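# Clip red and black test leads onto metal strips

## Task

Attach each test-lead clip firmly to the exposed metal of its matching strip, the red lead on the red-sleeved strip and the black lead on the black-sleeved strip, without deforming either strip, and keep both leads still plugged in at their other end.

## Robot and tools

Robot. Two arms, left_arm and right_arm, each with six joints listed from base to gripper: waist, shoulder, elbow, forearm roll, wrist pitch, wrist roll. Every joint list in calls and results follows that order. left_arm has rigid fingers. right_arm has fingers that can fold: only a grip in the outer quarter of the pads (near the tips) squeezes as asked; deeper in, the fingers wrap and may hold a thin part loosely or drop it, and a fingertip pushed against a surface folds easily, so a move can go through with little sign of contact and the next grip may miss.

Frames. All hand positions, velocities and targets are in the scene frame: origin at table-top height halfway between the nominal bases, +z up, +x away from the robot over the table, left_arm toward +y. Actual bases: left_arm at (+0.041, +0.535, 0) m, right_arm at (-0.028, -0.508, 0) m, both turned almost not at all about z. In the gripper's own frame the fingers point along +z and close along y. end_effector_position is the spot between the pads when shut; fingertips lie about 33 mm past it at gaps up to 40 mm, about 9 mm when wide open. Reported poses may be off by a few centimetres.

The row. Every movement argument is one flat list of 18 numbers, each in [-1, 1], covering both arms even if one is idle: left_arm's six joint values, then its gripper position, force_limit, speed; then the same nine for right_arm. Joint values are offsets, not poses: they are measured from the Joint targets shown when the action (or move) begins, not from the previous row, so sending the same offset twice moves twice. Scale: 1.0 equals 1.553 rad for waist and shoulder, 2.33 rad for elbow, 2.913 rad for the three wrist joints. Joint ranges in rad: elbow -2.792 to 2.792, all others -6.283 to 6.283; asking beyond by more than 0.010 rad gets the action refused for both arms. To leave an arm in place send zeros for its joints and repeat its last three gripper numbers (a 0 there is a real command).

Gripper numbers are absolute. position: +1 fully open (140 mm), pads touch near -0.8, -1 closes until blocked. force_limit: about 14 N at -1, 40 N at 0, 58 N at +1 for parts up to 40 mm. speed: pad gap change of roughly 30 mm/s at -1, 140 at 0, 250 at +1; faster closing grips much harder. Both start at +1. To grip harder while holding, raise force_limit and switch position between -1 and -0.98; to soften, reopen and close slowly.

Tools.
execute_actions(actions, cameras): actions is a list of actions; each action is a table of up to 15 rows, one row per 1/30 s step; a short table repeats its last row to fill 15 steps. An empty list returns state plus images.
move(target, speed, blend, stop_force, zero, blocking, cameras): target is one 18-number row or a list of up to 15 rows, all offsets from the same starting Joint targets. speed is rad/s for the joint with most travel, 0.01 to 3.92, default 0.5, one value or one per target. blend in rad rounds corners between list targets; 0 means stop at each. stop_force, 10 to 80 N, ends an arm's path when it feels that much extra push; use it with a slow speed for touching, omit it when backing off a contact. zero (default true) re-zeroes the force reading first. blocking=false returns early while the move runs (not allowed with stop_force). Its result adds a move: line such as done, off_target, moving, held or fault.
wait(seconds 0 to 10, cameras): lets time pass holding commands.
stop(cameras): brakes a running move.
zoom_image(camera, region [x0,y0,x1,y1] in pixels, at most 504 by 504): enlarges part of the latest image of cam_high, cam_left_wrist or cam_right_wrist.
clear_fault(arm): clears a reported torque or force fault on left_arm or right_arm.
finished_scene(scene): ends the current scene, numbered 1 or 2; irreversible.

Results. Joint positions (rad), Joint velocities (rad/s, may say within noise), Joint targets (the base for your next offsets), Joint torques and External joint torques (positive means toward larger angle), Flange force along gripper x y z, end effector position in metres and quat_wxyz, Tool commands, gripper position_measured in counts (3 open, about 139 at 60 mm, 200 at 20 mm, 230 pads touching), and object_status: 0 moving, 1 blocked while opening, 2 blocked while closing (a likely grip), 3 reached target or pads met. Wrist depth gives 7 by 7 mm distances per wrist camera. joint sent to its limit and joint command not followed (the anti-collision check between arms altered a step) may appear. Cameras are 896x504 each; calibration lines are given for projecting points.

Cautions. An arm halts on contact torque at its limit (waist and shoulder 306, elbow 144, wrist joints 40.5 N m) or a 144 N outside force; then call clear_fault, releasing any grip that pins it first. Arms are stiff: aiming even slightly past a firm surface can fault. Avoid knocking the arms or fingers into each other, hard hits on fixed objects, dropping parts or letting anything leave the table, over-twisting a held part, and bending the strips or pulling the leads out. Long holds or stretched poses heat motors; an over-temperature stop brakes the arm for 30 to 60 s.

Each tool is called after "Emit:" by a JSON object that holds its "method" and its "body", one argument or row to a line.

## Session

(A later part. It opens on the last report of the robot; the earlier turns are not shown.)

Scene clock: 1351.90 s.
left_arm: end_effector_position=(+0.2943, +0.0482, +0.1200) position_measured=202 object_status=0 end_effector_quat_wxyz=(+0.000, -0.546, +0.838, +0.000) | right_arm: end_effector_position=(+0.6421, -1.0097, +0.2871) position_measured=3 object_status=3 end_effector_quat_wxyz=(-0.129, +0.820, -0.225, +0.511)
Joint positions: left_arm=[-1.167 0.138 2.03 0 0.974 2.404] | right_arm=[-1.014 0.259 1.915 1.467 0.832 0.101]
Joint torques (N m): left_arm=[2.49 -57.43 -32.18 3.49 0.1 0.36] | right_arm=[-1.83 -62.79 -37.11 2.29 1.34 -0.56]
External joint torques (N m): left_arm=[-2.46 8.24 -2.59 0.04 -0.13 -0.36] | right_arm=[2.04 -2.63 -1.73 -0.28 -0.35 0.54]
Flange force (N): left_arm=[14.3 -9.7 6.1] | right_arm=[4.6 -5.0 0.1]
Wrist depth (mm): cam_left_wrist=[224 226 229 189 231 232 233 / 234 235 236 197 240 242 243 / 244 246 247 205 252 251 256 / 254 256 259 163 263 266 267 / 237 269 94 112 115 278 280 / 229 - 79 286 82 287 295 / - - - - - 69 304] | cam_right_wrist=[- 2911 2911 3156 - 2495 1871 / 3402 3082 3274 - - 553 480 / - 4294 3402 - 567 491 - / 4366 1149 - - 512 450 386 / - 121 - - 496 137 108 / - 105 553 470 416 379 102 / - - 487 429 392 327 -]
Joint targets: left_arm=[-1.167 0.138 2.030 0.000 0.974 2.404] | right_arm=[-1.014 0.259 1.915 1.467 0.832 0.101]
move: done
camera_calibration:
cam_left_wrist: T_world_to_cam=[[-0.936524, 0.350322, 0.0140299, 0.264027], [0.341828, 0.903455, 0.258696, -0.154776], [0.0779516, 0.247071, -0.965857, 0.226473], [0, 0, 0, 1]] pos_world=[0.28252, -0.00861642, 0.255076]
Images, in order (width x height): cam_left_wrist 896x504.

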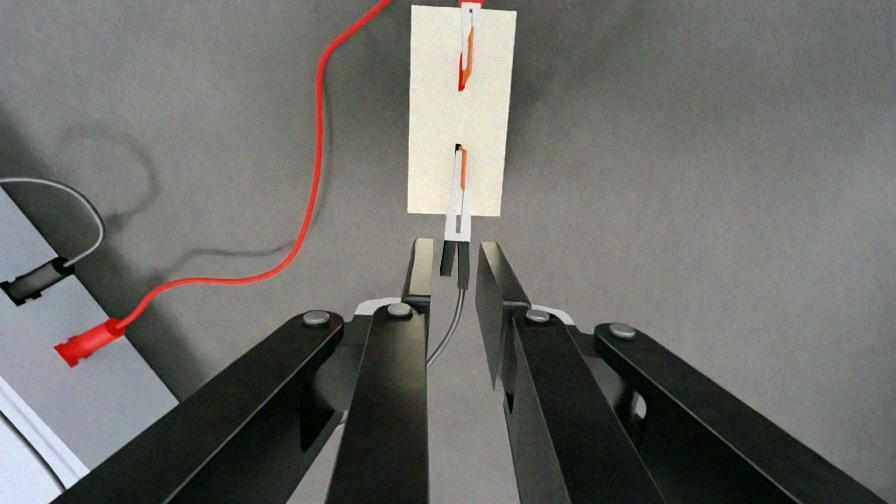

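Emit:
{"method": "move", "body": {
  "target": [
    [0, -0.0270636, -0.0198289, 0, 0.0302974, 0, -0.58, -1, -1, 0, 0, 0, 0, 0, 0, 1, 1, 1],
    [0, -0.0497012, -0.0419478, 0, 0.0600662, 0, -0.58, -1, -1, 0, 0, 0, 0, 0, 0, 1, 1, 1],
    [0, -0.0731696, -0.0748644, 0, 0.0989163, 0, -0.58, -1, -1, 0, 0, 0, 0, 0, 0, 1, 1, 1]
  ],
  "speed": [0.04, 0.08, 0.1],
  "blend": [0.01, 0.01, 0],
  "cameras": ["cam_left_wrist", "cam_high"]
}}

Emit:
{"method": "zoom_image", "body": {
  "camera": "cam_left_wrist",
  "region": [380, 60, 560, 240]
}}

Emit:
{"method": "zoom_image", "body": {
  "camera": "cam_high",
  "region": [420, 200, 620, 400]
}}

Scene clock: 1391.07 s.
left_arm: end_effector_position=(+0.2943, +0.0482, +0.2699) position_measured=202 object_status=3 end_effector_quat_wxyz=(+0.000, -0.546, +0.838, +0.000) | right_arm: end_effector_position=(+0.6421, -1.0097, +0.2871) position_measured=3 object_status=3 end_effector_quat_wxyz=(-0.129, +0.820, -0.225, +0.511)
Joint positions: left_arm=[-1.167 0.024 1.856 0 1.262 2.404] | right_arm=[-1.014 0.259 1.915 1.467 0.832 0.101]
Joint torques (N m): left_arm=[2.56 -50.15 -36.75 4.04 -0.38 0.38] | right_arm=[-1.71 -62.8 -36.91 2.3 1.31 -0.56]
External joint torques (N m): left_arm=[-2.55 7.49 -3.42 0.05 0.34 -0.38] | right_arm=[1.61 -3.12 -2.18 -0.25 -0.33 0.54]
Flange force (N): left_arm=[15.0 -10.2 -1.4] | right_arm=[5.4 -4.8 -0.7]
Wrist depth (mm): cam_left_wrist=[357 360 360 362 366 368 371 / 363 397 374 371 383 378 386 / 325 386 394 396 398 402 395 / 335 360 411 408 416 420 416 / 361 358 93 111 98 437 447 / 441 - 79 446 82 85 466 / - - - - - 69 465] | cam_right_wrist=[3358 2977 3011 3195 834 2403 1871 / 3588 2911 3195 - 710 - - / 4763 4294 942 777 636 452 - / 5346 960 796 - 504 436 - / - 122 - - 442 138 108 / - 105 - - - - 102 / - - - - - - 97]
Joint targets: left_arm=[-1.167 0.024 1.856 0.000 1.262 2.404] | right_arm=[-1.014 0.259 1.915 1.467 0.832 0.101]
move: done
camera_calibration:
cam_left_wrist: T_world_to_cam=[[-0.936568, 0.350207, 0.0139952, 0.26195], [0.341707, 0.903499, 0.258699, -0.193521], [0.0779534, 0.247071, -0.965857, 0.371254], [0, 0, 0, 1]] pos_world=[0.282521, -0.00861627, 0.404976]
Images, in order (width x height): cam_high 896x504, cam_left_wrist 896x504.

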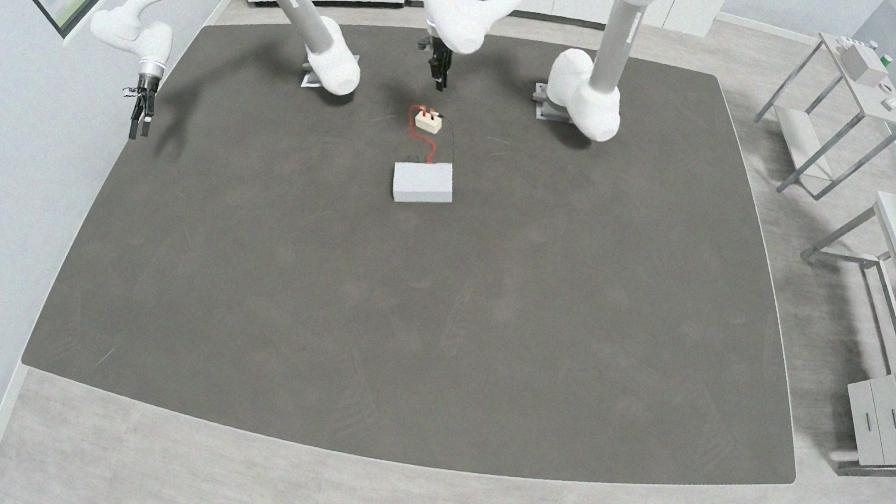

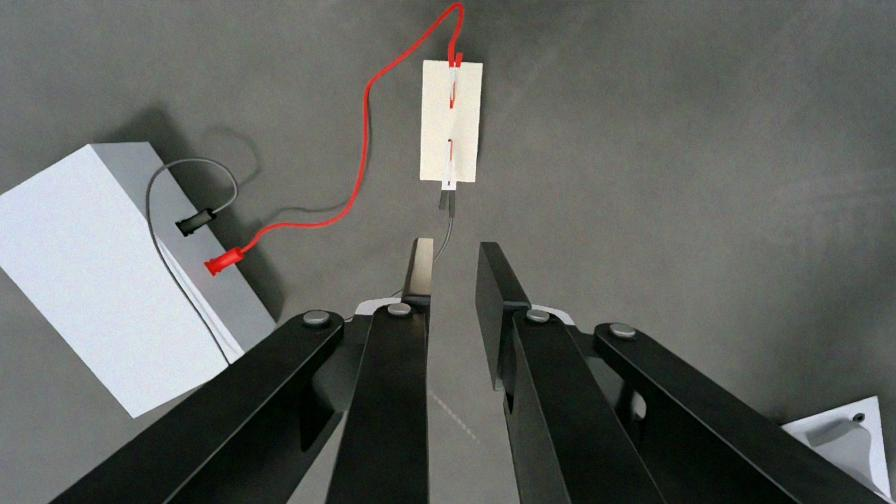

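Scaled by 2.800 from the camera's 896x504 image, which has a finer 1280x720 frame.

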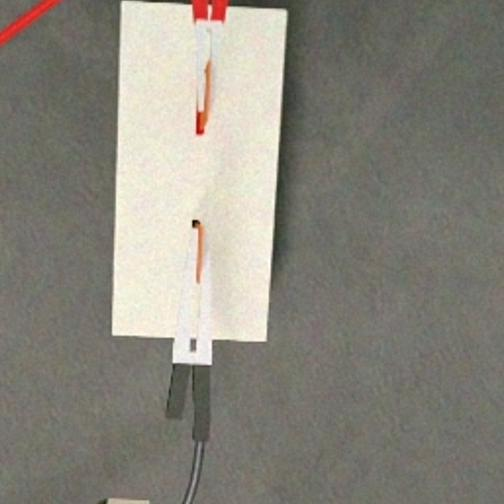

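Scaled by 2.520 from the camera's 896x504 image, which has a finer 1280x720 frame.

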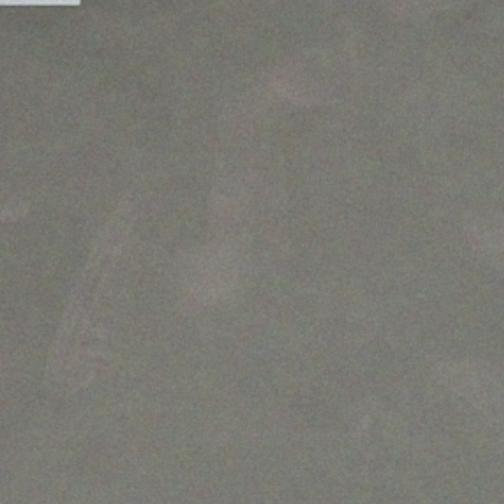

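Emit:
{"method": "zoom_image", "body": {
  "camera": "cam_high",
  "region": [390, 90, 470, 170]
}}

Emit:
{"method": "zoom_image", "body": {
  "camera": "cam_left_wrist",
  "region": [420, 50, 490, 130]
}}

Emit:
{"method": "zoom_image", "body": {
  "camera": "cam_left_wrist",
  "region": [420, 130, 490, 210]
}}

Emit:
{"method": "zoom_image", "body": {
  "camera": "cam_left_wrist",
  "region": [120, 130, 320, 300]
}}

Scaled by 6.300 from the camera's 896x504 image, which has a finer 1280x720 frame.

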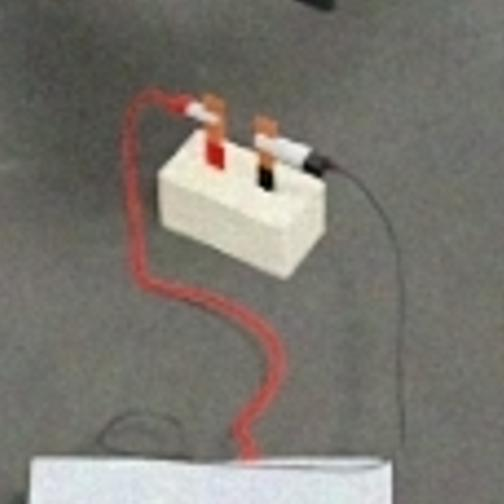

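Scaled by 6.300 from the camera's 896x504 image, which has a finer 1280x720 frame.

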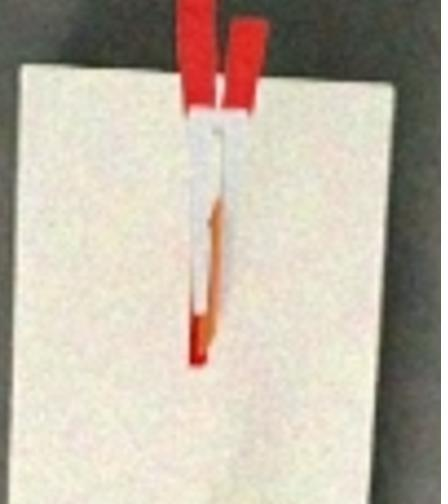

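Scaled by 6.300 from the camera's 896x504 image, which has a finer 1280x720 frame.

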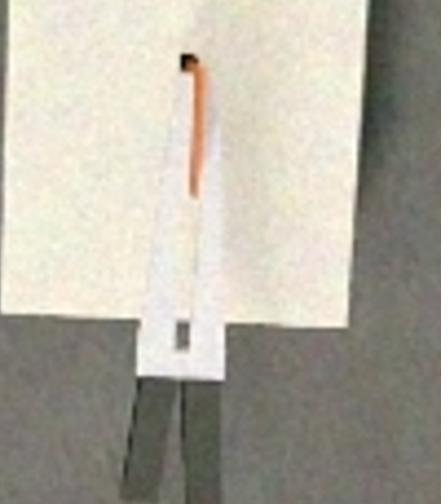

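Scaled by 2.520 from the camera's 896x504 image, which has a finer 1280x720 frame.

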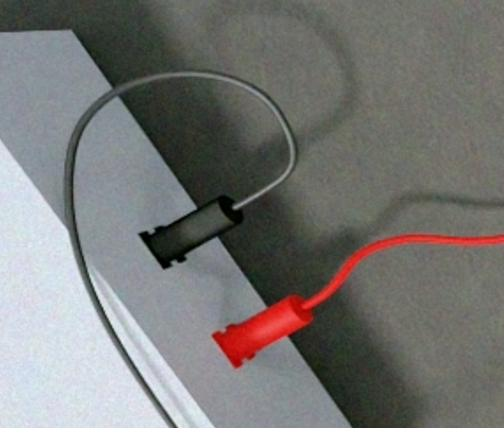

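Emit:
{"method": "finished_scene", "body": {
  "scene": 2
}}

The scene is finished: the task was done.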